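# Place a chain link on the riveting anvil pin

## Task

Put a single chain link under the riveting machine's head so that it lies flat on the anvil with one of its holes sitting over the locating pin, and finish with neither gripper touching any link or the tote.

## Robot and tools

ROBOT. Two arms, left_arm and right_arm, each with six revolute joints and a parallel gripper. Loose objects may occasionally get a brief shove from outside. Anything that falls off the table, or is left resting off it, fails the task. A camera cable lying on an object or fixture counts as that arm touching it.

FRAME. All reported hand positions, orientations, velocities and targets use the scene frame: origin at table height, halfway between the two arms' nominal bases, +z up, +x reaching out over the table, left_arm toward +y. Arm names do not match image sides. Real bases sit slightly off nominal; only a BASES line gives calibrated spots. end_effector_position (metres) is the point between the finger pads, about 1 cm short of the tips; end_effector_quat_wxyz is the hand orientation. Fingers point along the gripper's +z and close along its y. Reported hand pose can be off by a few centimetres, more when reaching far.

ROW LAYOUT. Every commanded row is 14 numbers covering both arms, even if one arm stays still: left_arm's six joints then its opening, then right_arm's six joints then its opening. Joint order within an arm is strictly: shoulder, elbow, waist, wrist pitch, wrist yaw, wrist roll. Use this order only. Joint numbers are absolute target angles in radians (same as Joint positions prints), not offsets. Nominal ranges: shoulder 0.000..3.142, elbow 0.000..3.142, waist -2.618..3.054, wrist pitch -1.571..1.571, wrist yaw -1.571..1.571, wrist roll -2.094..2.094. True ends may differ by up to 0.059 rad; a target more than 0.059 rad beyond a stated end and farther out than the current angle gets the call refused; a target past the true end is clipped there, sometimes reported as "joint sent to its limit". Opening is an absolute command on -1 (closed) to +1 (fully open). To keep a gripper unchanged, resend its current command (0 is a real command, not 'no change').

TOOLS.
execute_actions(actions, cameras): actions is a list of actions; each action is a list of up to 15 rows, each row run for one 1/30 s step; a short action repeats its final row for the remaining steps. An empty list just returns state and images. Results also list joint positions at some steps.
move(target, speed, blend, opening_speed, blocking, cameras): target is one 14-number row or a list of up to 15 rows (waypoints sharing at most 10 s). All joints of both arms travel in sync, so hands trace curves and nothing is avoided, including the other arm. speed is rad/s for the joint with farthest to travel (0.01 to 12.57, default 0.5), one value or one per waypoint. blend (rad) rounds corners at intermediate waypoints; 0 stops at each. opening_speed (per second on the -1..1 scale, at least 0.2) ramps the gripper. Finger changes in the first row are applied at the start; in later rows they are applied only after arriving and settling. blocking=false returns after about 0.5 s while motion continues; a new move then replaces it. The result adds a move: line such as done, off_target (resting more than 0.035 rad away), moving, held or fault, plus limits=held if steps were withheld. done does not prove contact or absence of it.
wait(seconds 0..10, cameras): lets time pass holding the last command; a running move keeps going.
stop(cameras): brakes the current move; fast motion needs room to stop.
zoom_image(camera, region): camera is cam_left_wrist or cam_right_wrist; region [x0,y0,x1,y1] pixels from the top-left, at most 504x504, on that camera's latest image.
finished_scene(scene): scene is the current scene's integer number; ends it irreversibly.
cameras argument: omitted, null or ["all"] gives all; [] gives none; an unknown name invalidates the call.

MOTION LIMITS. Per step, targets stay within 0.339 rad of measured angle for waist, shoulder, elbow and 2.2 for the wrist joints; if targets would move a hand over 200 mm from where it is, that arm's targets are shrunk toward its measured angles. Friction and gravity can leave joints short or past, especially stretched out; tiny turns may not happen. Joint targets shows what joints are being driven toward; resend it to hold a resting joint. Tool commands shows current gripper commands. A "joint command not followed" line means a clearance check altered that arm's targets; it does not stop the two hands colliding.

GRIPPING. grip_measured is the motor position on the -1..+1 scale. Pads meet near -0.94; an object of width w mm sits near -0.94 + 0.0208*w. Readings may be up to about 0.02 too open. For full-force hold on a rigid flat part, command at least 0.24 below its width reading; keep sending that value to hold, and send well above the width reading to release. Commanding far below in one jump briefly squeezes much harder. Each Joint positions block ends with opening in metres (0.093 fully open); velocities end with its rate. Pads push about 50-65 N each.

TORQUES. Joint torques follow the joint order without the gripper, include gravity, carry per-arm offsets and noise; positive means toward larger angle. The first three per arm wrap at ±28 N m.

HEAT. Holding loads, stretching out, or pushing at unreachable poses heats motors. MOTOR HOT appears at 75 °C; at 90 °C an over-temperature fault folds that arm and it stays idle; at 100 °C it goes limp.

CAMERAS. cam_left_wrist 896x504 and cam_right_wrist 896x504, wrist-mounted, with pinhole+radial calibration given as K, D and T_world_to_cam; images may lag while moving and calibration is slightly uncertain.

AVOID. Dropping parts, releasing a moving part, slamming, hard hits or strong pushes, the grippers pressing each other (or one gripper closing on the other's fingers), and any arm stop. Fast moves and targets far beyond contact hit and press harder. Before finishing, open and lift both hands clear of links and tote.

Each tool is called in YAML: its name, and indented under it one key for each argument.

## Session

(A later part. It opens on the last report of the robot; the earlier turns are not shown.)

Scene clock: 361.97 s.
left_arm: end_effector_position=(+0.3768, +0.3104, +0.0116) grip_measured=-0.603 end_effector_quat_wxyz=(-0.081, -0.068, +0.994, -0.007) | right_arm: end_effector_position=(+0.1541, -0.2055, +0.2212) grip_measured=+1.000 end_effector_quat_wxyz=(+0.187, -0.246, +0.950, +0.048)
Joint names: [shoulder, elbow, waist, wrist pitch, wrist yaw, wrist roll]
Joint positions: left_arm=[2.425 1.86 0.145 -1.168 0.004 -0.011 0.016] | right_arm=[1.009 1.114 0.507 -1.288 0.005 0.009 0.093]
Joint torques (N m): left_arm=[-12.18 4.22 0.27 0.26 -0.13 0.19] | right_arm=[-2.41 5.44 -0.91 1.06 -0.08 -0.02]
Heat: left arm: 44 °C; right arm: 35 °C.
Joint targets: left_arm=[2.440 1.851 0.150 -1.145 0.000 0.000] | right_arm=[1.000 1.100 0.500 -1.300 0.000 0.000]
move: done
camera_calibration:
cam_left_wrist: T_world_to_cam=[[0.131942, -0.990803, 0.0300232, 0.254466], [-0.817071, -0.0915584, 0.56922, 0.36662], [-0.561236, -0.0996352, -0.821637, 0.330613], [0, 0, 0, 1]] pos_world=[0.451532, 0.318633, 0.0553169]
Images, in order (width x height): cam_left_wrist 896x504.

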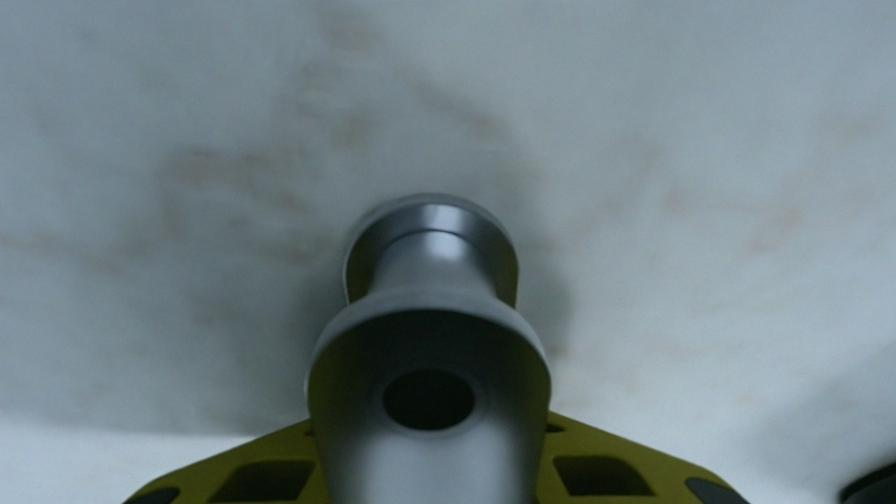

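move:
  target:
    - [2.432,1.851,0.15,-1.150,0,0,0.2,1.0,1.1,0.5,-1.3,0,0,1]
  speed: 0.05
  opening_speed: 0.5
  cameras: ["cam_left_wrist"]

Scene clock: 366.20 s.
left_arm: end_effector_position=(+0.3780, +0.3003, +0.0118) grip_measured=+0.197 end_effector_quat_wxyz=(-0.079, -0.067, +0.994, -0.030) | right_arm: end_effector_position=(+0.1541, -0.2055, +0.2212) grip_measured=+1.000 end_effector_quat_wxyz=(+0.187, -0.246, +0.950, +0.048)
Joint names: [shoulder, elbow, waist, wrist pitch, wrist yaw, wrist roll]
Joint positions: left_arm=[2.425 1.86 0.14 -1.168 0.052 -0.011 0.055] | right_arm=[1.009 1.114 0.507 -1.288 0.005 0.009 0.093]
Joint torques (N m): left_arm=[-12.92 4.22 0.66 0.21 -0.6 0.2] | right_arm=[-2.41 5.41 -0.9 1.06 -0.07 -0.02]
Heat: left arm: 44 °C; right arm: 35 °C.
Joint targets: left_arm=[2.432 1.851 0.150 -1.150 0.000 0.000] | right_arm=[1.000 1.100 0.500 -1.300 0.000 0.000]
move: off_target (left_arm); left_arm: the wrist yaw is farthest, 0.052 rad from its target
camera_calibration:
cam_left_wrist: T_world_to_cam=[[0.134375, -0.987909, 0.0773295, 0.241934], [-0.819915, -0.0670208, 0.568549, 0.360208], [-0.556492, -0.139802, -0.819007, 0.340724], [0, 0, 0, 1]] pos_world=[0.45244, 0.310784, 0.055551]
Images, in order (width x height): cam_left_wrist 896x504.

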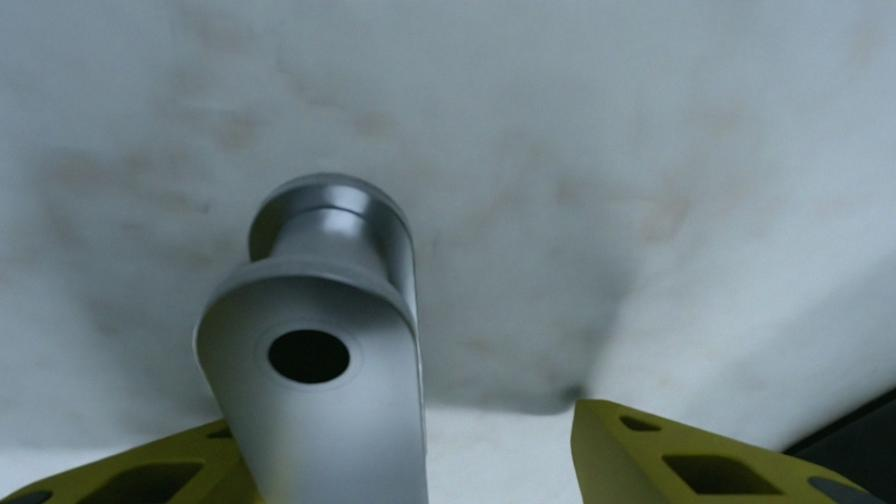

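move:
  target:
    - [2.420,1.853,0.15,-1.163,0,0,0.2,1.0,1.1,0.5,-1.3,0,0,1]
  speed: 0.04
  cameras: ["cam_left_wrist"]

Scene clock: 369.67 s.
left_arm: end_effector_position=(+0.3777, +0.3003, +0.0118) grip_measured=+0.197 end_effector_quat_wxyz=(-0.080, -0.067, +0.994, -0.030) | right_arm: end_effector_position=(+0.1541, -0.2055, +0.2212) grip_measured=+1.000 end_effector_quat_wxyz=(+0.187, -0.246, +0.950, +0.048)
Joint names: [shoulder, elbow, waist, wrist pitch, wrist yaw, wrist roll]
Joint positions: left_arm=[2.425 1.86 0.14 -1.169 0.052 -0.011 0.055] | right_arm=[1.009 1.114 0.507 -1.288 0.005 0.009 0.093]
Joint torques (N m): left_arm=[-14.02 4.38 0.66 0.07 -0.6 0.19] | right_arm=[-2.41 5.41 -0.9 1.06 -0.08 -0.02]
Heat: left arm: 45 °C; right arm: 35 °C.
Joint targets: left_arm=[2.420 1.853 0.150 -1.163 0.000 0.000] | right_arm=[1.000 1.100 0.500 -1.300 0.000 0.000]
move: off_target (left_arm); left_arm: the wrist yaw is farthest, 0.052 rad from its target
camera_calibration:
cam_left_wrist: T_world_to_cam=[[0.134442, -0.987901, 0.0773123, 0.241937], [-0.819302, -0.0669333, 0.569442, 0.359745], [-0.557378, -0.139899, -0.818388, 0.340928], [0, 0, 0, 1]] pos_world=[0.452239, 0.310784, 0.0554527]
Images, in order (width x height): cam_left_wrist 896x504.

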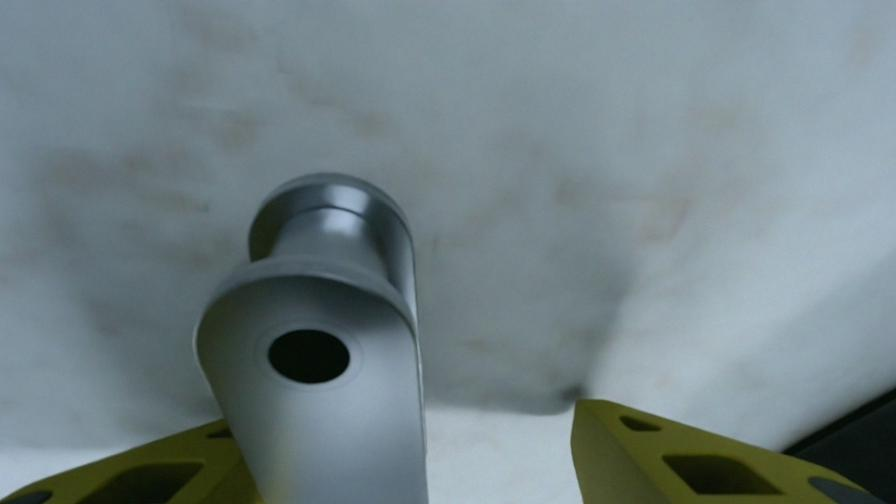

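move:
  target:
    - [2.41,1.857,0.14,-1.175,0.03,0,0.3,1.0,1.1,0.5,-1.3,0,0,1]
  speed: 0.04
  opening_speed: 0.3
  cameras: ["cam_left_wrist"]

Scene clock: 372.97 s.
left_arm: end_effector_position=(+0.3777, +0.2974, +0.0121) grip_measured=+0.298 end_effector_quat_wxyz=(-0.080, -0.066, +0.994, -0.034) | right_arm: end_effector_position=(+0.1541, -0.2055, +0.2212) grip_measured=+1.000 end_effector_quat_wxyz=(+0.187, -0.246, +0.950, +0.048)
Joint names: [shoulder, elbow, waist, wrist pitch, wrist yaw, wrist roll]
Joint positions: left_arm=[2.425 1.86 0.136 -1.171 0.06 -0.011 0.059] | right_arm=[1.009 1.114 0.507 -1.288 0.005 0.009 0.093]
Joint torques (N m): left_arm=[-14.93 4.71 0.17 -0.06 -0.36 0.19] | right_arm=[-2.4 5.42 -0.92 1.06 -0.08 -0.02]
Heat: left arm: 46 °C; right arm: 35 °C.
Joint targets: left_arm=[2.410 1.857 0.140 -1.175 0.030 0.000] | right_arm=[1.000 1.100 0.500 -1.300 0.000 0.000]
move: done
camera_calibration:
cam_left_wrist: T_world_to_cam=[[0.131986, -0.987619, 0.0847862, 0.239759], [-0.819279, -0.0605382, 0.570191, 0.357415], [-0.557999, -0.14472, -0.817125, 0.342399], [0, 0, 0, 1]] pos_world=[0.452236, 0.30798, 0.0556602]
Images, in order (width x height): cam_left_wrist 896x504.

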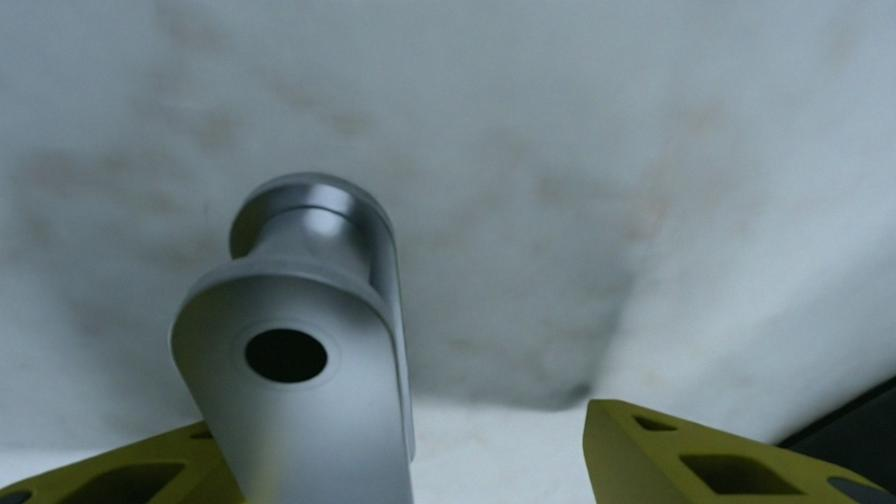

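move:
  target:
    - [2.39,1.857,0.136,-1.195,0.06,0,0.3,1.0,1.1,0.5,-1.3,0,0,1]
  speed: 0.04
  cameras: ["cam_left_wrist"]

Scene clock: 375.67 s.
left_arm: end_effector_position=(+0.3768, +0.2967, +0.0130) grip_measured=+0.298 end_effector_quat_wxyz=(-0.082, -0.066, +0.994, -0.036) | right_arm: end_effector_position=(+0.1541, -0.2055, +0.2212) grip_measured=+1.000 end_effector_quat_wxyz=(+0.187, -0.246, +0.950, +0.048)
Joint names: [shoulder, elbow, waist, wrist pitch, wrist yaw, wrist roll]
Joint positions: left_arm=[2.423 1.86 0.136 -1.176 0.063 -0.011 0.06] | right_arm=[1.009 1.114 0.507 -1.288 0.005 0.009 0.093]
Joint torques (N m): left_arm=[-16.68 4.7 -0.14 -0.23 -0.09 0.2] | right_arm=[-2.44 5.39 -0.95 1.05 -0.08 -0.01]
Heat: left arm: 48 °C; right arm: 35 °C.
Joint targets: left_arm=[2.390 1.857 0.136 -1.195 0.060 0.000] | right_arm=[1.000 1.100 0.500 -1.300 0.000 0.000]
move: done
camera_calibration:
cam_left_wrist: T_world_to_cam=[[0.132823, -0.987215, 0.0881192, 0.238626], [-0.817562, -0.0588669, 0.572824, 0.354944], [-0.560313, -0.148127, -0.814928, 0.344344], [0, 0, 0, 1]] pos_world=[0.451434, 0.307476, 0.0562679]
Images, in order (width x height): cam_left_wrist 896x504.

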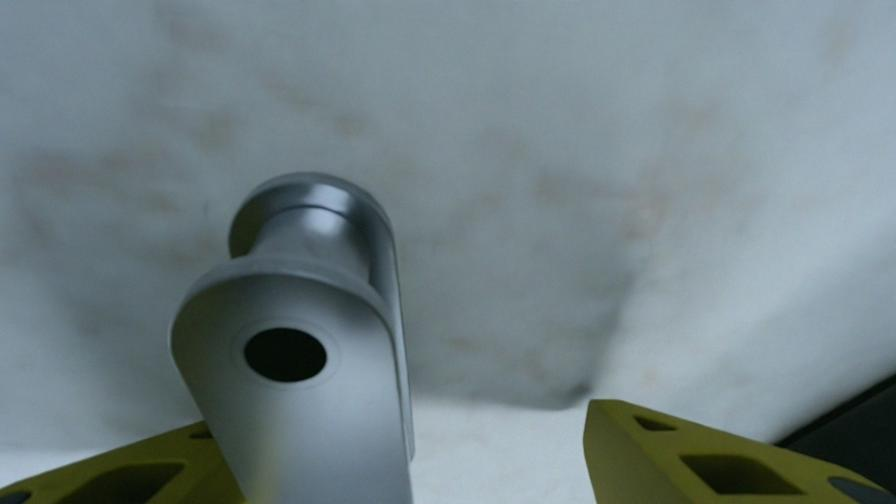

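move:
  target:
    - [2.37,1.857,0.136,-1.215,0.06,0,0.3,1.0,1.1,0.5,-1.3,0,0,1]
  speed: 0.04
  cameras: ["cam_left_wrist"]

Scene clock: 378.57 s.
left_arm: end_effector_position=(+0.3710, +0.2960, +0.0147) grip_measured=+0.298 end_effector_quat_wxyz=(-0.094, -0.066, +0.993, -0.037) | right_arm: end_effector_position=(+0.1541, -0.2055, +0.2212) grip_measured=+1.000 end_effector_quat_wxyz=(+0.187, -0.246, +0.950, +0.048)
Joint names: [shoulder, elbow, waist, wrist pitch, wrist yaw, wrist roll]
Joint positions: left_arm=[2.422 1.86 0.136 -1.201 0.063 -0.011 0.06] | right_arm=[1.009 1.114 0.507 -1.288 0.005 0.009 0.093]
Joint torques (N m): left_arm=[-18.32 4.66 -0.13 -0.23 -0.09 0.19] | right_arm=[-2.39 5.41 -0.92 1.05 -0.08 -0.03]
Heat: left arm: 48 °C; right arm: 35 °C.
Joint targets: left_arm=[2.370 1.857 0.136 -1.215 0.060 0.000] | right_arm=[1.000 1.100 0.500 -1.300 0.000 0.000]
move: off_target (left_arm); left_arm: the shoulder is farthest, 0.052 rad from its target
camera_calibration:
cam_left_wrist: T_world_to_cam=[[0.134841, -0.986981, 0.0876683, 0.237823], [-0.803641, -0.0571771, 0.592361, 0.343313], [-0.579637, -0.150329, -0.800888, 0.350012], [0, 0, 0, 1]] pos_world=[0.446712, 0.306973, 0.0561058]
Images, in order (width x height): cam_left_wrist 896x504.

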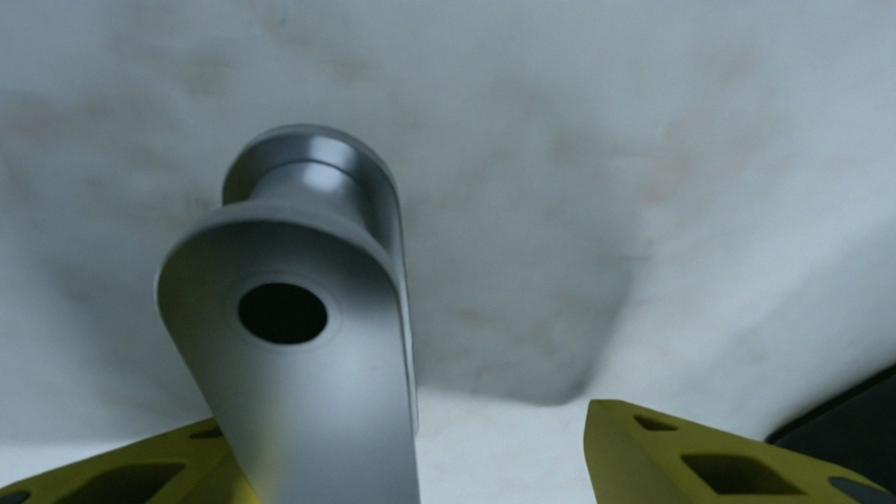

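move:
  target:
    - [2.35,1.865,0.136,-1.215,0.06,0,0.3,1.0,1.1,0.5,-1.3,0,0,1]
  speed: 0.04
  cameras: ["cam_left_wrist"]

Scene clock: 381.13 s.
left_arm: end_effector_position=(+0.3728, +0.2962, +0.0199) grip_measured=+0.298 end_effector_quat_wxyz=(-0.088, -0.066, +0.993, -0.036) | right_arm: end_effector_position=(+0.1541, -0.2055, +0.2212) grip_measured=+1.000 end_effector_quat_wxyz=(+0.187, -0.246, +0.950, +0.048)
Joint names: [shoulder, elbow, waist, wrist pitch, wrist yaw, wrist roll]
Joint positions: left_arm=[2.408 1.86 0.136 -1.201 0.063 -0.011 0.06] | right_arm=[1.009 1.114 0.507 -1.288 0.005 0.009 0.093]
Joint torques (N m): left_arm=[-18.92 5.33 -0.14 -0.19 -0.09 0.2] | right_arm=[-2.43 5.42 -0.95 1.05 -0.07 -0.02]
Heat: left arm: 49 °C; right arm: 35 °C.
Joint targets: left_arm=[2.350 1.865 0.136 -1.215 0.060 0.000] | right_arm=[1.000 1.100 0.500 -1.300 0.000 0.000]
move: off_target (left_arm); left_arm: the shoulder is farthest, 0.058 rad from its target
camera_calibration:
cam_left_wrist: T_world_to_cam=[[0.133725, -0.987111, 0.087918, 0.237734], [-0.811238, -0.0580783, 0.581824, 0.34491], [-0.569219, -0.149127, -0.808549, 0.351201], [0, 0, 0, 1]] pos_world=[0.447924, 0.307075, 0.0623853]
Images, in order (width x height): cam_left_wrist 896x504.

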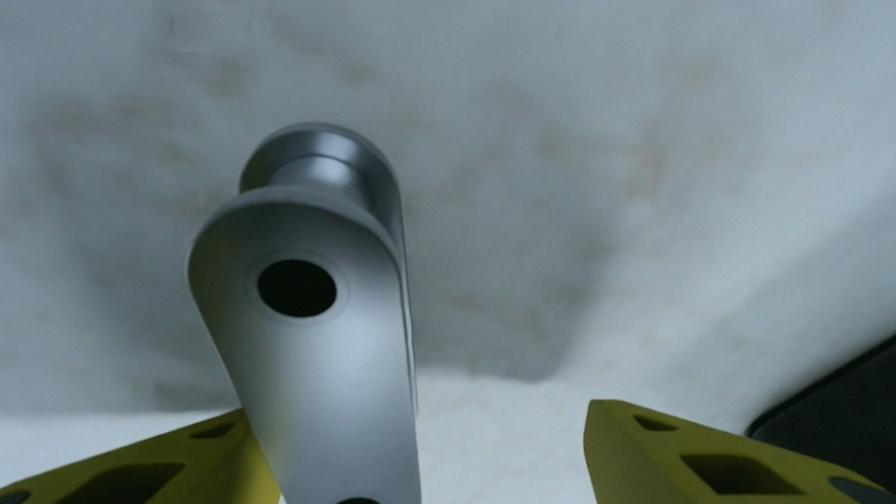

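Lifting clear.

move:
  target:
    - [2.31,1.92,0.16,-1.2,0.0,0,0.3,1.0,1.1,0.5,-1.3,0,0,1]
    - [2.2,2.0,0.16,-1.2,0.0,0,0.3,1.0,1.1,0.5,-1.3,0,0,1]
  speed: [0.1,0.3]
  cameras: ["cam_left_wrist"]

Scene clock: 384.30 s.
left_arm: end_effector_position=(+0.4187, +0.3185, +0.1200) grip_measured=+0.298 end_effector_quat_wxyz=(+0.055, -0.072, +0.996, -0.002) | right_arm: end_effector_position=(+0.1541, -0.2055, +0.2212) grip_measured=+1.000 end_effector_quat_wxyz=(+0.187, -0.246, +0.950, +0.048)
Joint names: [shoulder, elbow, waist, wrist pitch, wrist yaw, wrist roll]
Joint positions: left_arm=[2.235 1.976 0.154 -1.201 0.012 -0.011 0.06] | right_arm=[1.009 1.114 0.507 -1.288 0.005 0.009 0.093]
Joint torques (N m): left_arm=[-16.29 7.38 0.35 0.65 -0.2 0.19] | right_arm=[-2.43 5.39 -0.92 1.06 -0.07 -0.02]
Heat: left arm: 51 °C; right arm: 35 °C.
Joint targets: left_arm=[2.200 2.000 0.160 -1.200 0.000 0.000] | right_arm=[1.000 1.100 0.500 -1.300 0.000 0.000]
move: done
camera_calibration:
cam_left_wrist: T_world_to_cam=[[0.131535, -0.990577, 0.0381556, 0.252827], [-0.938256, -0.11198, 0.327316, 0.426194], [-0.319959, -0.0788533, -0.944144, 0.351095], [0, 0, 0, 1]] pos_world=[0.478959, 0.325854, 0.182338]
Images, in order (width x height): cam_left_wrist 896x504.

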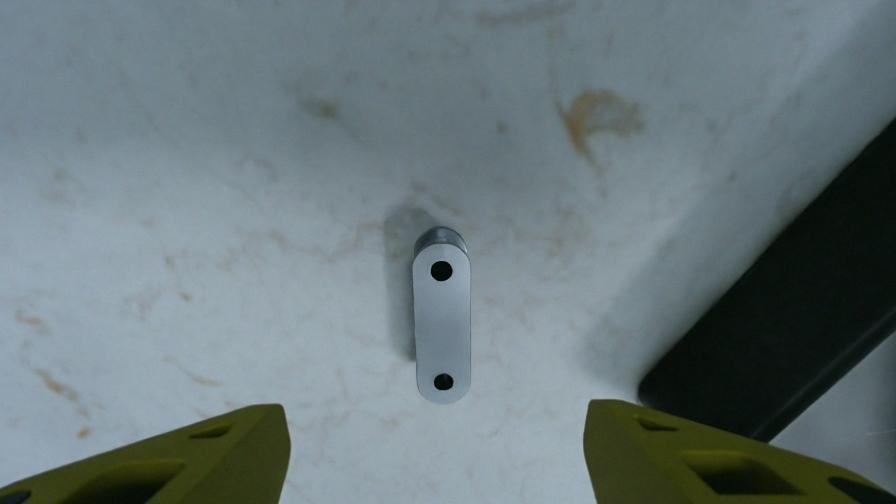

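move:
  target:
    - [1.7,1.2,0.145,-0.2,0.0,0,0.2,1.0,1.1,0.5,-1.3,0,0,1]
    - [1.985,0.445,0.145,1.2,0,0,0.2,1.0,1.1,0.5,-1.3,0,0,1]
    - [2.27,0.47,0.145,1.455,0,0,0.2,1.0,1.1,0.5,-1.3,0,0,1]
  speed: [0.8,0.8,0.2]
  blend: [0.1,0,0]
  cameras: ["cam_left_wrist"]

Scene clock: 398.60 s.
left_arm: end_effector_position=(+0.3685, +0.3119, +0.0140) grip_measured=+0.202 end_effector_quat_wxyz=(+0.551, -0.057, +0.832, +0.029) | right_arm: end_effector_position=(+0.1541, -0.2055, +0.2212) grip_measured=+1.000 end_effector_quat_wxyz=(+0.187, -0.246, +0.950, +0.048)
Joint names: [shoulder, elbow, waist, wrist pitch, wrist yaw, wrist roll]
Joint positions: left_arm=[2.263 0.45 0.154 1.41 0.011 -0.011 0.055] | right_arm=[1.009 1.114 0.507 -1.288 0.005 0.009 0.093]
Joint torques (N m): left_arm=[-7.97 3.45 -0.81 2.81 -0.21 0.19] | right_arm=[-2.43 5.41 -0.9 1.06 -0.08 -0.02]
Heat: left arm: 52 °C; right arm: 35 °C.
Joint targets: left_arm=[2.270 0.470 0.145 1.455 0.000 0.000] | right_arm=[1.000 1.100 0.500 -1.300 0.000 0.000]
move: off_target (left_arm); left_arm: the wrist pitch is farthest, 0.045 rad from its target
camera_calibration:
cam_left_wrist: T_world_to_cam=[[0.0999915, -0.994839, 0.0172392, 0.270205], [-0.744041, -0.0862646, -0.662542, 0.34727], [0.660609, 0.0534219, -0.748827, -0.1709], [0, 0, 0, 1]] pos_world=[0.344263, 0.307897, 0.097448]
Images, in order (width x height): cam_left_wrist 896x504.

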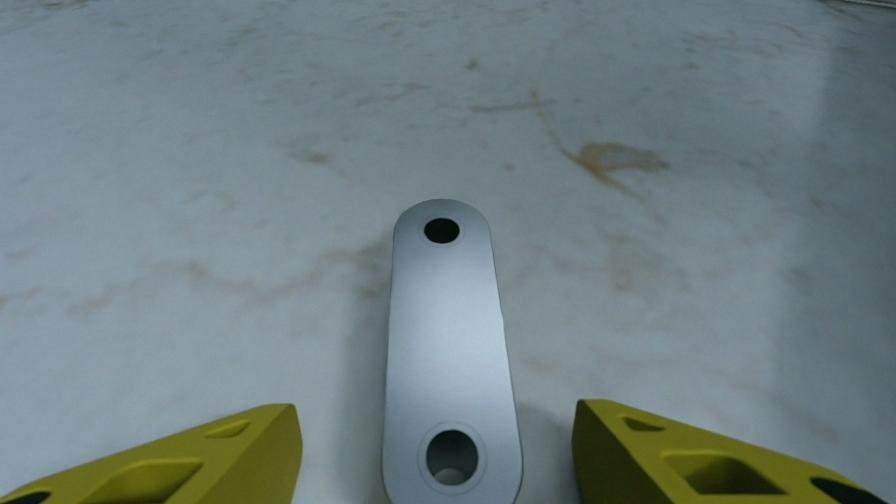

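move:
  target:
    - [2.312,0.495,0.13,1.50,0,0,0.2,1.0,1.1,0.5,-1.3,0,0,1]
  speed: 0.06
  cameras: ["cam_left_wrist"]

Scene clock: 401.77 s.
left_arm: end_effector_position=(+0.3759, +0.3070, +0.0117) grip_measured=+0.202 end_effector_quat_wxyz=(+0.558, -0.051, +0.828, +0.027) | right_arm: end_effector_position=(+0.1541, -0.2055, +0.2212) grip_measured=+1.000 end_effector_quat_wxyz=(+0.187, -0.246, +0.950, +0.048)
Joint names: [shoulder, elbow, waist, wrist pitch, wrist yaw, wrist roll]
Joint positions: left_arm=[2.297 0.478 0.139 1.433 0.008 -0.011 0.055] | right_arm=[1.009 1.114 0.507 -1.288 0.005 0.009 0.093]
Joint torques (N m): left_arm=[-7.47 3.19 -0.79 3.05 -0.19 0.19] | right_arm=[-2.43 5.42 -0.92 1.06 -0.07 -0.02]
Heat: left arm: 51 °C; right arm: 35 °C.
Joint targets: left_arm=[2.312 0.495 0.130 1.500 0.000 0.000] | right_arm=[1.000 1.100 0.500 -1.300 0.000 0.000]
move: off_target (left_arm); left_arm: the wrist pitch is farthest, 0.067 rad from its target
camera_calibration:
cam_left_wrist: T_world_to_cam=[[0.0873405, -0.996058, 0.0154802, 0.26974], [-0.734237, -0.074869, -0.674753, 0.343814], [0.673252, 0.0475671, -0.737882, -0.180323], [0, 0, 0, 1]] pos_world=[0.350284, 0.302995, 0.0947569]
Images, in order (width x height): cam_left_wrist 896x504.

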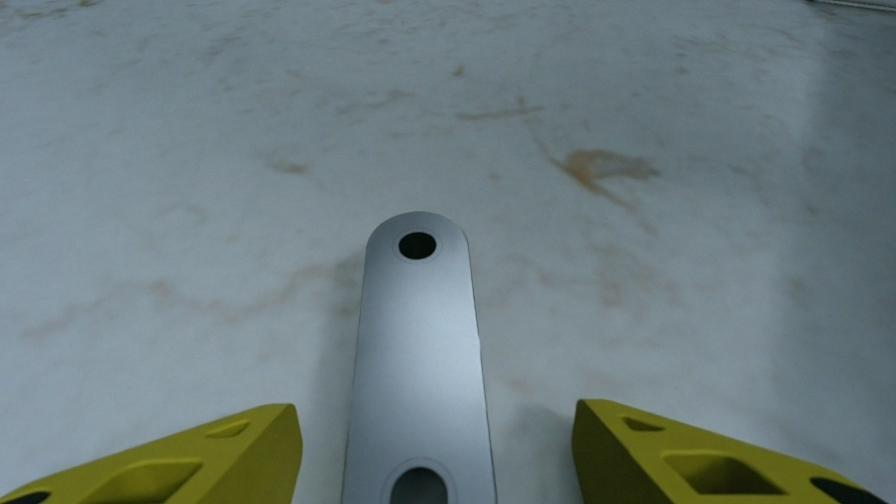

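move:
  target:
    - [2.308,0.495,0.147,1.49,0,0,-0.85,1.0,1.1,0.5,-1.3,0,0,1]
  speed: 0.05
  opening_speed: 0.7
  cameras: ["cam_left_wrist"]

zoom_image:
  camera: "cam_left_wrist"
  region: [340, 190, 540, 300]

Scene clock: 406.87 s.
left_arm: end_effector_position=(+0.3757, +0.3085, +0.0117) grip_measured=-0.589 end_effector_quat_wxyz=(+0.557, -0.053, +0.828, +0.029) | right_arm: end_effector_position=(+0.1541, -0.2055, +0.2212) grip_measured=+1.000 end_effector_quat_wxyz=(+0.187, -0.246, +0.950, +0.048)
Joint names: [shoulder, elbow, waist, wrist pitch, wrist yaw, wrist roll]
Joint positions: left_arm=[2.297 0.478 0.141 1.433 0.005 -0.011 0.017] | right_arm=[1.009 1.114 0.507 -1.288 0.005 0.009 0.093]
Joint torques (N m): left_arm=[-7.86 3.21 0.31 2.94 -0.16 0.18] | right_arm=[-2.4 5.42 -0.91 1.06 -0.07 -0.02]
Heat: left arm: 50 °C; right arm: 35 °C.
Joint targets: left_arm=[2.308 0.495 0.147 1.490 0.000 0.000] | right_arm=[1.000 1.100 0.500 -1.300 0.000 0.000]
move: off_target (left_arm); left_arm: the wrist pitch is farthest, 0.057 rad from its target
camera_calibration:
cam_left_wrist: T_world_to_cam=[[0.0924621, -0.995611, 0.0144487, 0.269226], [-0.733922, -0.0779513, -0.674746, 0.344593], [0.672911, 0.0517842, -0.737908, -0.181414], [0, 0, 0, 1]] pos_world=[0.350087, 0.3043, 0.0947562]
Images, in order (width x height): cam_left_wrist 896x504.

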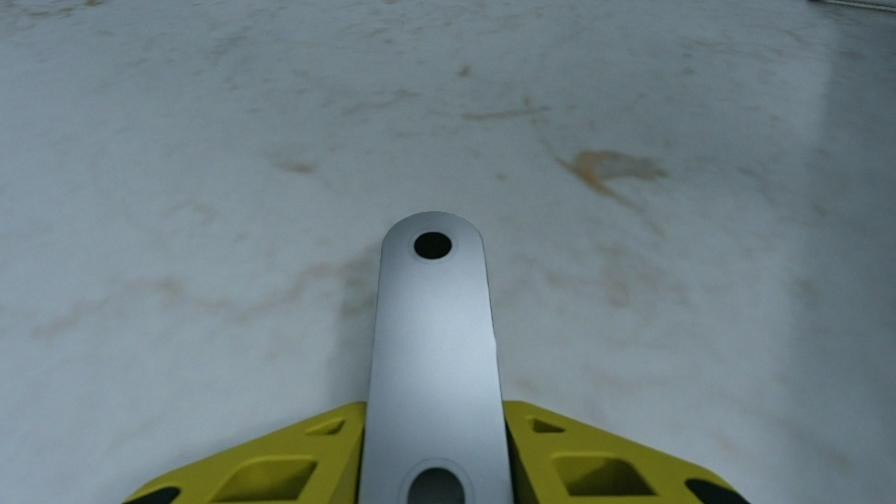

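Scaled by 2.520 from the camera's 896x504 image, which has a finer 1280x720 frame.

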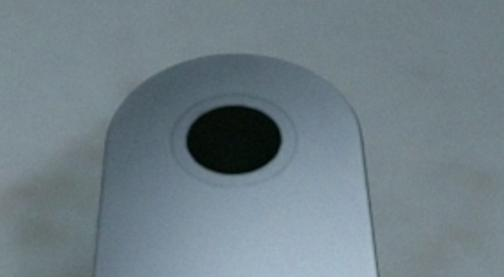

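move:
  target:
    - [1.95,0.44,0.147,1.16,0,0,-0.85,1.0,1.1,0.5,-1.3,0,0,1]
    - [1.25,0.32,-0.1,0.58,0,0,-0.85,1.0,1.1,0.5,-1.3,0,0,1]
    - [1.16,0.40,-0.433,0.42,0,0,-0.85,1.0,1.1,0.5,-1.3,0,0,1]
  speed: [0.2,0.6,0.4]
  blend: 0.05
  cameras: ["cam_left_wrist"]

zoom_image:
  camera: "cam_left_wrist"
  region: [330, 90, 550, 270]

Scene clock: 420.27 s.
left_arm: end_effector_position=(+0.2762, +0.1066, +0.1600) grip_measured=-0.601 end_effector_quat_wxyz=(+0.522, +0.184, +0.823, -0.124) | right_arm: end_effector_position=(+0.1541, -0.2055, +0.2212) grip_measured=+1.000 end_effector_quat_wxyz=(+0.187, -0.246, +0.950, +0.048)
Joint names: [shoulder, elbow, waist, wrist pitch, wrist yaw, wrist roll]
Joint positions: left_arm=[1.185 0.357 -0.427 0.39 0.006 -0.011 0.016] | right_arm=[1.009 1.114 0.507 -1.288 0.005 0.009 0.093]
Joint torques (N m): left_arm=[-6.05 9.29 -0.59 2.59 -0.16 0.18] | right_arm=[-2.41 5.42 -0.92 1.06 -0.07 -0.02]
Heat: left arm: 48 °C; right arm: 35 °C.
Joint targets: left_arm=[1.160 0.400 -0.433 0.420 0.000 0.000] | right_arm=[1.000 1.100 0.500 -1.300 0.000 0.000]
move: off_target (left_arm); left_arm: the elbow is farthest, 0.043 rad from its target
camera_calibration:
cam_left_wrist: T_world_to_cam=[[-0.457895, -0.888858, 0.0162294, 0.215523], [-0.690578, 0.344136, -0.636138, 0.292708], [0.559852, -0.302493, -0.771404, 0.0797541], [0, 0, 0, 1]] pos_world=[0.256174, 0.114963, 0.244228]
Images, in order (width x height): cam_left_wrist 896x504.

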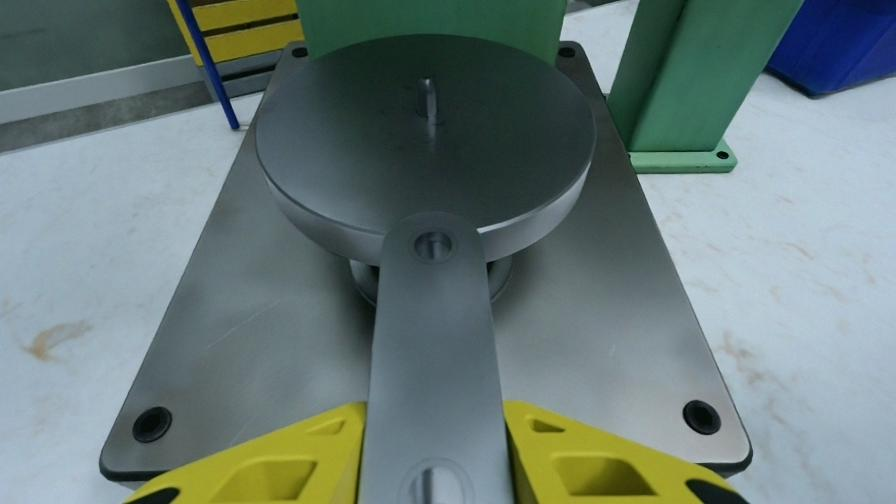

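Scaled by 2.291 from the camera's 896x504 image, which has a finer 1280x720 frame.

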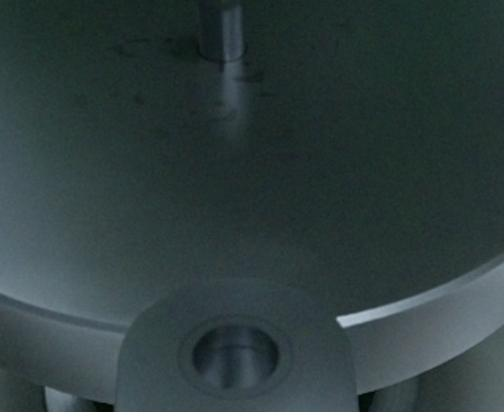

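move:
  target:
    - [1.16,0.46,-0.433,0.41,0,0,-0.85,1.0,1.1,0.5,-1.3,0,0,1]
    - [1.2,0.50,-0.431,0.34,0,0,-0.85,1.0,1.1,0.5,-1.3,0,0,1]
  speed: 0.2
  cameras: ["cam_left_wrist"]

zoom_image:
  camera: "cam_left_wrist"
  region: [330, 90, 550, 270]

Scene clock: 425.83 s.
left_arm: end_effector_position=(+0.2893, +0.1003, +0.1803) grip_measured=-0.601 end_effector_quat_wxyz=(+0.524, +0.184, +0.822, -0.125) | right_arm: end_effector_position=(+0.1541, -0.2055, +0.2212) grip_measured=+1.000 end_effector_quat_wxyz=(+0.187, -0.246, +0.950, +0.048)
Joint names: [shoulder, elbow, waist, wrist pitch, wrist yaw, wrist roll]
Joint positions: left_arm=[1.198 0.454 -0.427 0.31 0.006 -0.011 0.016] | right_arm=[1.009 1.114 0.507 -1.288 0.005 0.009 0.093]
Joint torques (N m): left_arm=[-3.85 9.74 -0.44 2.62 -0.16 0.17] | right_arm=[-2.41 5.42 -0.92 1.06 -0.07 -0.02]
Heat: left arm: 47 °C; right arm: 35 °C.
Joint targets: left_arm=[1.200 0.500 -0.431 0.340 0.000 0.000] | right_arm=[1.000 1.100 0.500 -1.300 0.000 0.000]
move: off_target (left_arm); left_arm: the elbow is farthest, 0.046 rad from its target
camera_calibration:
cam_left_wrist: T_world_to_cam=[[-0.457988, -0.888813, 0.0160909, 0.215691], [-0.688348, 0.343122, -0.639097, 0.316796], [0.562516, -0.303775, -0.768958, 0.0850985], [0, 0, 0, 1]] pos_world=[0.26898, 0.10886, 0.26443]
Images, in order (width x height): cam_left_wrist 896x504.

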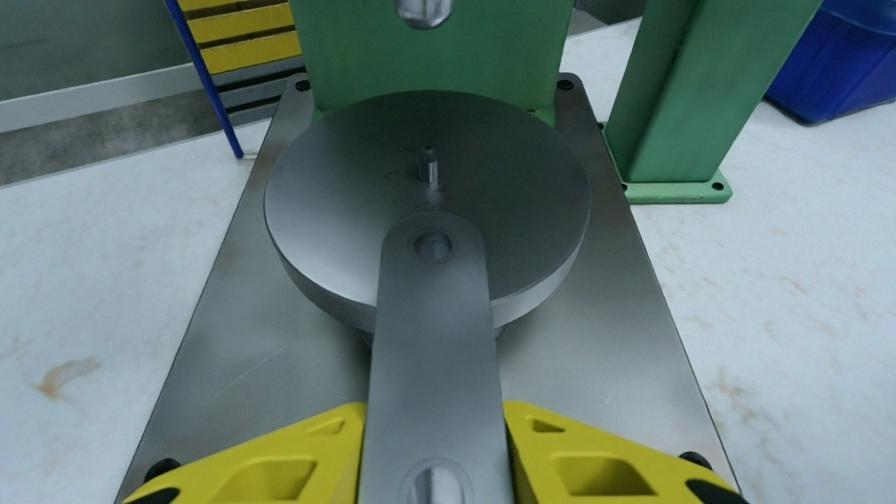

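Scaled by 2.291 from the camera's 896x504 image, which has a finer 1280x720 frame.

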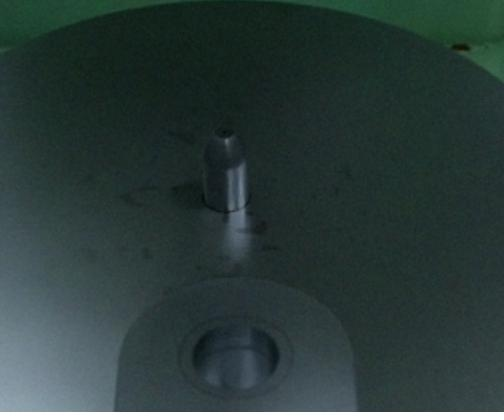

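move:
  target:
    - [1.35,0.583,-0.420,0.455,0,0,-0.85,1.0,1.1,0.5,-1.3,0,0,1]
  speed: 0.12
  cameras: ["cam_left_wrist"]

zoom_image:
  camera: "cam_left_wrist"
  region: [330, 90, 550, 270]

Scene clock: 437.97 s.
left_arm: end_effector_position=(+0.3166, +0.0871, +0.1800) grip_measured=-0.601 end_effector_quat_wxyz=(+0.529, +0.183, +0.819, -0.126) | right_arm: end_effector_position=(+0.1541, -0.2055, +0.2212) grip_measured=+1.000 end_effector_quat_wxyz=(+0.187, -0.246, +0.950, +0.048)
Joint names: [shoulder, elbow, waist, wrist pitch, wrist yaw, wrist roll]
Joint positions: left_arm=[1.348 0.537 -0.427 0.389 0.006 -0.011 0.016] | right_arm=[1.009 1.114 0.507 -1.288 0.005 0.009 0.093]
Joint torques (N m): left_arm=[-5.05 9.58 0.44 3.04 -0.16 0.18] | right_arm=[-2.44 5.42 -0.92 1.06 -0.07 -0.02]
Heat: left arm: 44 °C; right arm: 35 °C.
Joint targets: left_arm=[1.350 0.583 -0.420 0.455 0.000 0.000] | right_arm=[1.000 1.100 0.500 -1.300 0.000 0.000]
move: off_target (left_arm); left_arm: the wrist pitch is farthest, 0.066 rad from its target
camera_calibration:
cam_left_wrist: T_world_to_cam=[[-0.458122, -0.88875, 0.0157474, 0.216628], [-0.681316, 0.339708, -0.648387, 0.339665], [0.570905, -0.30777, -0.761148, 0.0617655], [0, 0, 0, 1]] pos_world=[0.2954, 0.0961507, 0.263836]
Images, in order (width x height): cam_left_wrist 896x504.

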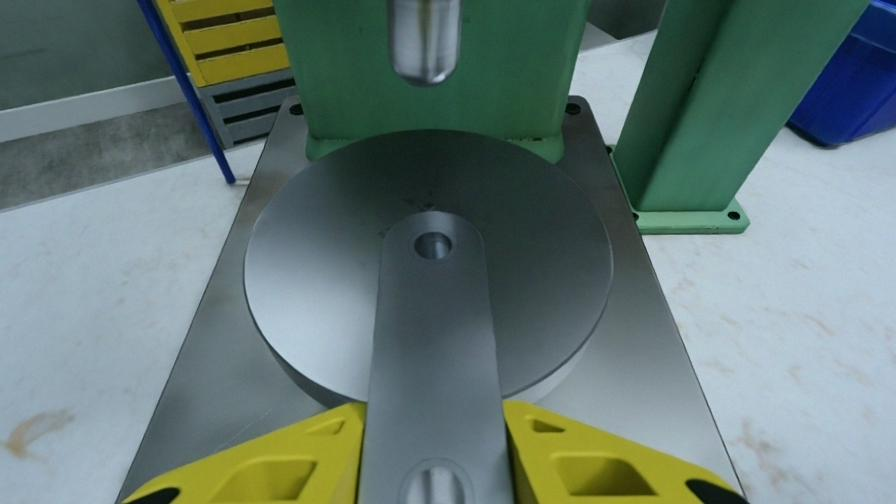

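Scaled by 2.291 from the camera's 896x504 image, which has a finer 1280x720 frame.

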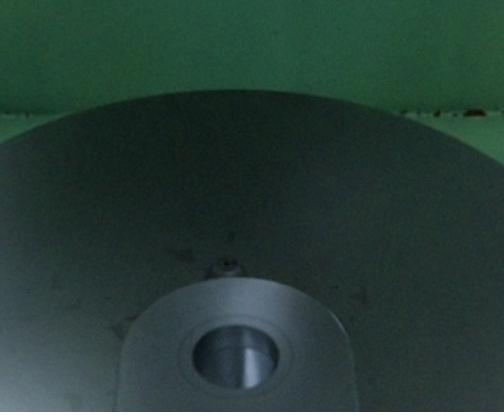

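move:
  target:
    - [1.505,0.715,-0.417,0.525,0,0,-0.85,1.0,1.1,0.5,-1.3,0,0,1]
  speed: 0.1
  cameras: ["cam_left_wrist"]

zoom_image:
  camera: "cam_left_wrist"
  region: [330, 90, 550, 270]

Scene clock: 443.73 s.
left_arm: end_effector_position=(+0.3549, +0.0701, +0.1920) grip_measured=-0.601 end_effector_quat_wxyz=(+0.548, +0.179, +0.806, -0.130) | right_arm: end_effector_position=(+0.1541, -0.2055, +0.2212) grip_measured=+1.000 end_effector_quat_wxyz=(+0.187, -0.246, +0.950, +0.048)
Joint names: [shoulder, elbow, waist, wrist pitch, wrist yaw, wrist roll]
Joint positions: left_arm=[1.503 0.67 -0.424 0.459 0.006 -0.011 0.016] | right_arm=[1.009 1.114 0.507 -1.288 0.005 0.009 0.093]
Joint torques (N m): left_arm=[-6.48 9.5 0.49 3.05 -0.17 0.18] | right_arm=[-2.43 5.41 -0.95 1.05 -0.08 -0.01]
Heat: left arm: 45 °C; right arm: 35 °C.
Joint targets: left_arm=[1.505 0.715 -0.417 0.525 0.000 0.000] | right_arm=[1.000 1.100 0.500 -1.300 0.000 0.000]
move: off_target (left_arm); left_arm: the wrist pitch is farthest, 0.066 rad from its target
camera_calibration:
cam_left_wrist: T_world_to_cam=[[-0.456421, -0.889647, 0.0144431, 0.218495], [-0.653323, 0.32407, -0.684213, 0.377419], [0.604027, -0.321725, -0.729139, 0.0268606], [0, 0, 0, 1]] pos_world=[0.330078, 0.0807149, 0.274664]
Images, in order (width x height): cam_left_wrist 896x504.

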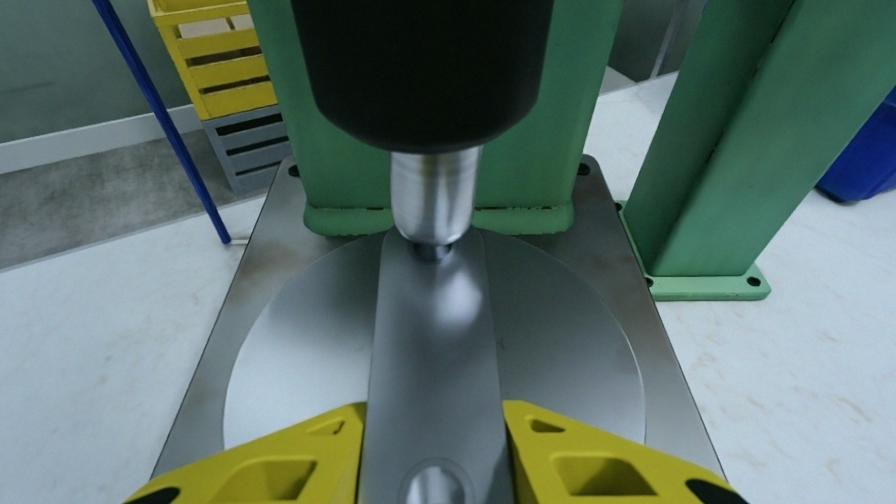

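Scaled by 2.291 from the camera's 896x504 image, which has a finer 1280x720 frame.

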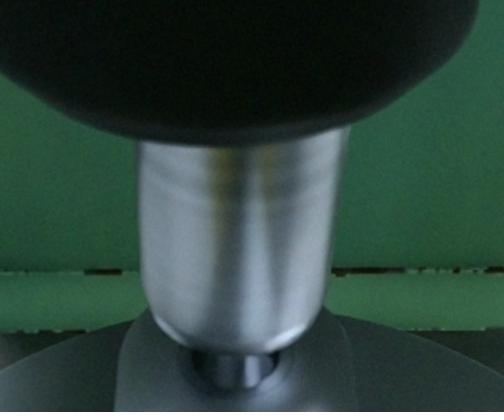

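move:
  target:
    - [1.50,0.635,-0.416,0.535,0,0,-0.85,1.0,1.1,0.5,-1.3,0,0,1]
    - [1.57,0.630,-0.416,0.62,0,0,-0.85,1.0,1.1,0.5,-1.3,0,0,1]
  speed: 0.08
  cameras: ["cam_left_wrist"]

zoom_image:
  camera: "cam_left_wrist"
  region: [330, 110, 550, 290]

Scene clock: 462.03 s.
left_arm: end_effector_position=(+0.3570, +0.0691, +0.1725) grip_measured=-0.601 end_effector_quat_wxyz=(+0.548, +0.180, +0.807, -0.130) | right_arm: end_effector_position=(+0.1541, -0.2055, +0.2212) grip_measured=+1.000 end_effector_quat_wxyz=(+0.187, -0.246, +0.950, +0.048)
Joint names: [shoulder, elbow, waist, wrist pitch, wrist yaw, wrist roll]
Joint positions: left_arm=[1.568 0.638 -0.424 0.555 0.006 -0.011 0.016] | right_arm=[1.009 1.114 0.507 -1.288 0.005 0.009 0.093]
Joint torques (N m): left_arm=[-6.79 5.07 0.51 3.05 -0.17 0.18] | right_arm=[-2.4 5.39 -0.92 1.06 -0.08 -0.02]
Heat: left arm: 48 °C; right arm: 35 °C.
Joint targets: left_arm=[1.570 0.630 -0.416 0.620 0.000 0.000] | right_arm=[1.000 1.100 0.500 -1.300 0.000 0.000]
move: off_target (left_arm); left_arm: the wrist pitch is farthest, 0.065 rad from its target
camera_calibration:
cam_left_wrist: T_world_to_cam=[[-0.456397, -0.889659, 0.0144624, 0.218834], [-0.654465, 0.324641, -0.68285, 0.365987], [0.602808, -0.321115, -0.730416, 0.011656], [0, 0, 0, 1]] pos_world=[0.332375, 0.0796164, 0.255263]
Images, in order (width x height): cam_left_wrist 896x504.

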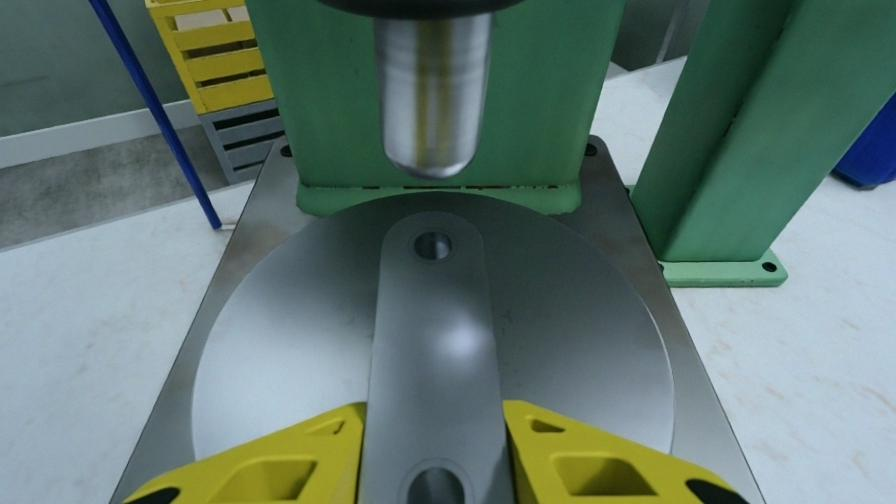

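Scaled by 2.291 from the camera's 896x504 image, which has a finer 1280x720 frame.

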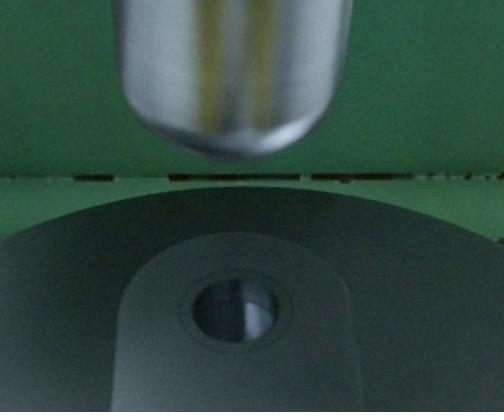

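move:
  target:
    - [1.59,0.623,-0.415,0.645,0,0,-0.85,1.0,1.1,0.5,-1.3,0,0,1]
  speed: 0.05
  cameras: ["cam_left_wrist"]

zoom_image:
  camera: "cam_left_wrist"
  region: [370, 190, 500, 290]

Scene clock: 469.93 s.
left_arm: end_effector_position=(+0.3567, +0.0692, +0.1654) grip_measured=-0.601 end_effector_quat_wxyz=(+0.546, +0.180, +0.808, -0.129) | right_arm: end_effector_position=(+0.1541, -0.2055, +0.2212) grip_measured=+1.000 end_effector_quat_wxyz=(+0.187, -0.246, +0.950, +0.048)
Joint names: [shoulder, elbow, waist, wrist pitch, wrist yaw, wrist roll]
Joint positions: left_arm=[1.587 0.627 -0.424 0.58 0.006 -0.011 0.016] | right_arm=[1.009 1.114 0.507 -1.288 0.005 0.009 0.093]
Joint torques (N m): left_arm=[-6.87 5.27 0.64 3.04 -0.16 0.18] | right_arm=[-2.43 5.42 -0.92 1.06 -0.08 -0.02]
Heat: left arm: 47 °C; right arm: 35 °C.
Joint targets: left_arm=[1.590 0.623 -0.415 0.645 0.000 0.000] | right_arm=[1.000 1.100 0.500 -1.300 0.000 0.000]
move: off_target (left_arm); left_arm: the wrist pitch is farthest, 0.065 rad from its target
camera_calibration:
cam_left_wrist: T_world_to_cam=[[-0.456322, -0.889694, 0.0146442, 0.218914], [-0.657774, 0.326196, -0.678919, 0.361264], [0.599253, -0.319438, -0.734068, 0.00844182], [0, 0, 0, 1]] pos_world=[0.332466, 0.0796203, 0.24826]
Images, in order (width x height): cam_left_wrist 896x504.

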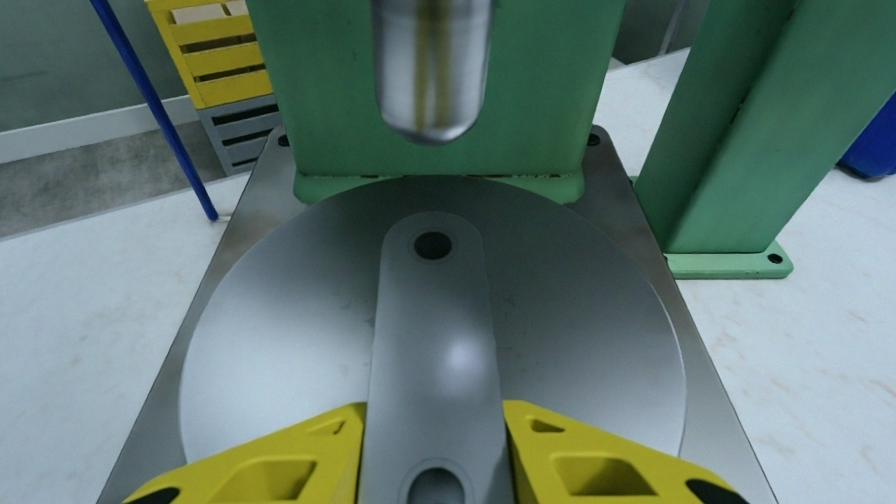

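Scaled by 3.877 from the camera's 896x504 image, which has a finer 1280x720 frame.

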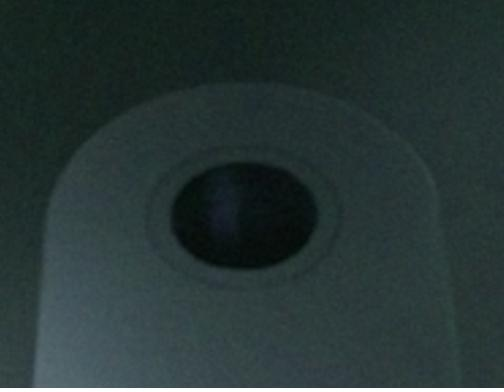

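move:
  target:
    - [1.602,0.618,-0.415,0.665,0,0,-0.85,1.0,1.1,0.5,-1.3,0,0,1]
  speed: 0.04
  cameras: ["cam_left_wrist"]

zoom_image:
  camera: "cam_left_wrist"
  region: [370, 190, 500, 290]

Scene clock: 473.67 s.
left_arm: end_effector_position=(+0.3569, +0.0691, +0.1625) grip_measured=-0.601 end_effector_quat_wxyz=(+0.546, +0.180, +0.808, -0.129) | right_arm: end_effector_position=(+0.1541, -0.2055, +0.2212) grip_measured=+1.000 end_effector_quat_wxyz=(+0.187, -0.246, +0.950, +0.048)
Joint names: [shoulder, elbow, waist, wrist pitch, wrist yaw, wrist roll]
Joint positions: left_arm=[1.598 0.621 -0.424 0.598 0.006 -0.011 0.016] | right_arm=[1.009 1.114 0.507 -1.288 0.005 0.009 0.093]
Joint torques (N m): left_arm=[-6.75 5.31 0.62 3.05 -0.16 0.18] | right_arm=[-2.41 5.42 -0.94 1.05 -0.08 -0.01]
Heat: left arm: 47 °C; right arm: 35 °C.
Joint targets: left_arm=[1.602 0.618 -0.415 0.665 0.000 0.000] | right_arm=[1.000 1.100 0.500 -1.300 0.000 0.000]
move: off_target (left_arm); left_arm: the wrist pitch is farthest, 0.067 rad from its target
camera_calibration:
cam_left_wrist: T_world_to_cam=[[-0.456366, -0.889672, 0.0146022, 0.21898], [-0.657025, 0.32587, -0.679799, 0.35929], [0.60004, -0.319832, -0.733253, 0.00588187], [0, 0, 0, 1]] pos_world=[0.332468, 0.0796194, 0.245361]
Images, in order (width x height): cam_left_wrist 896x504.

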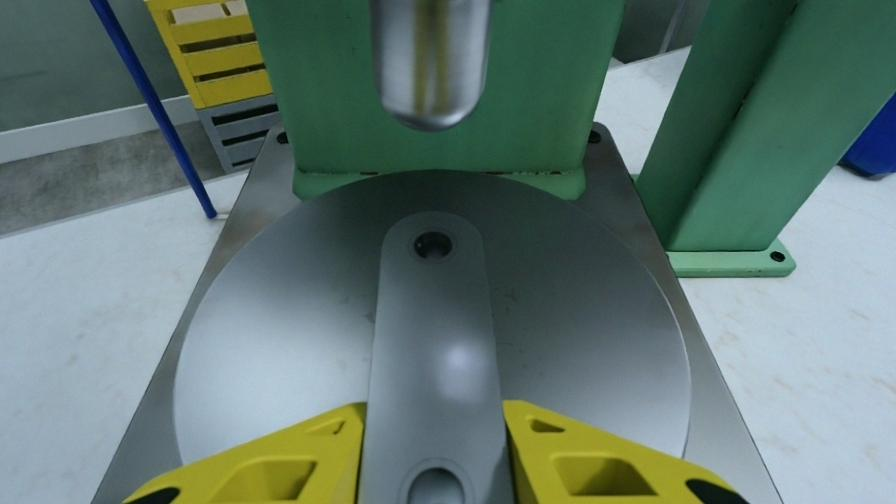

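Scaled by 3.877 from the camera's 896x504 image, which has a finer 1280x720 frame.

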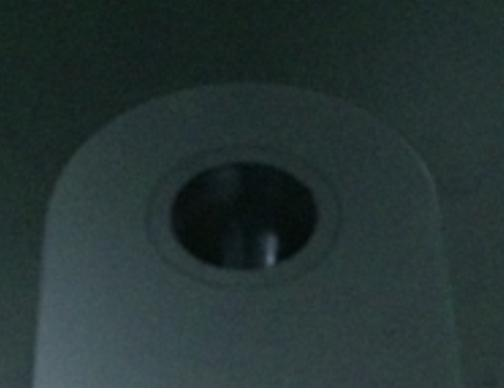

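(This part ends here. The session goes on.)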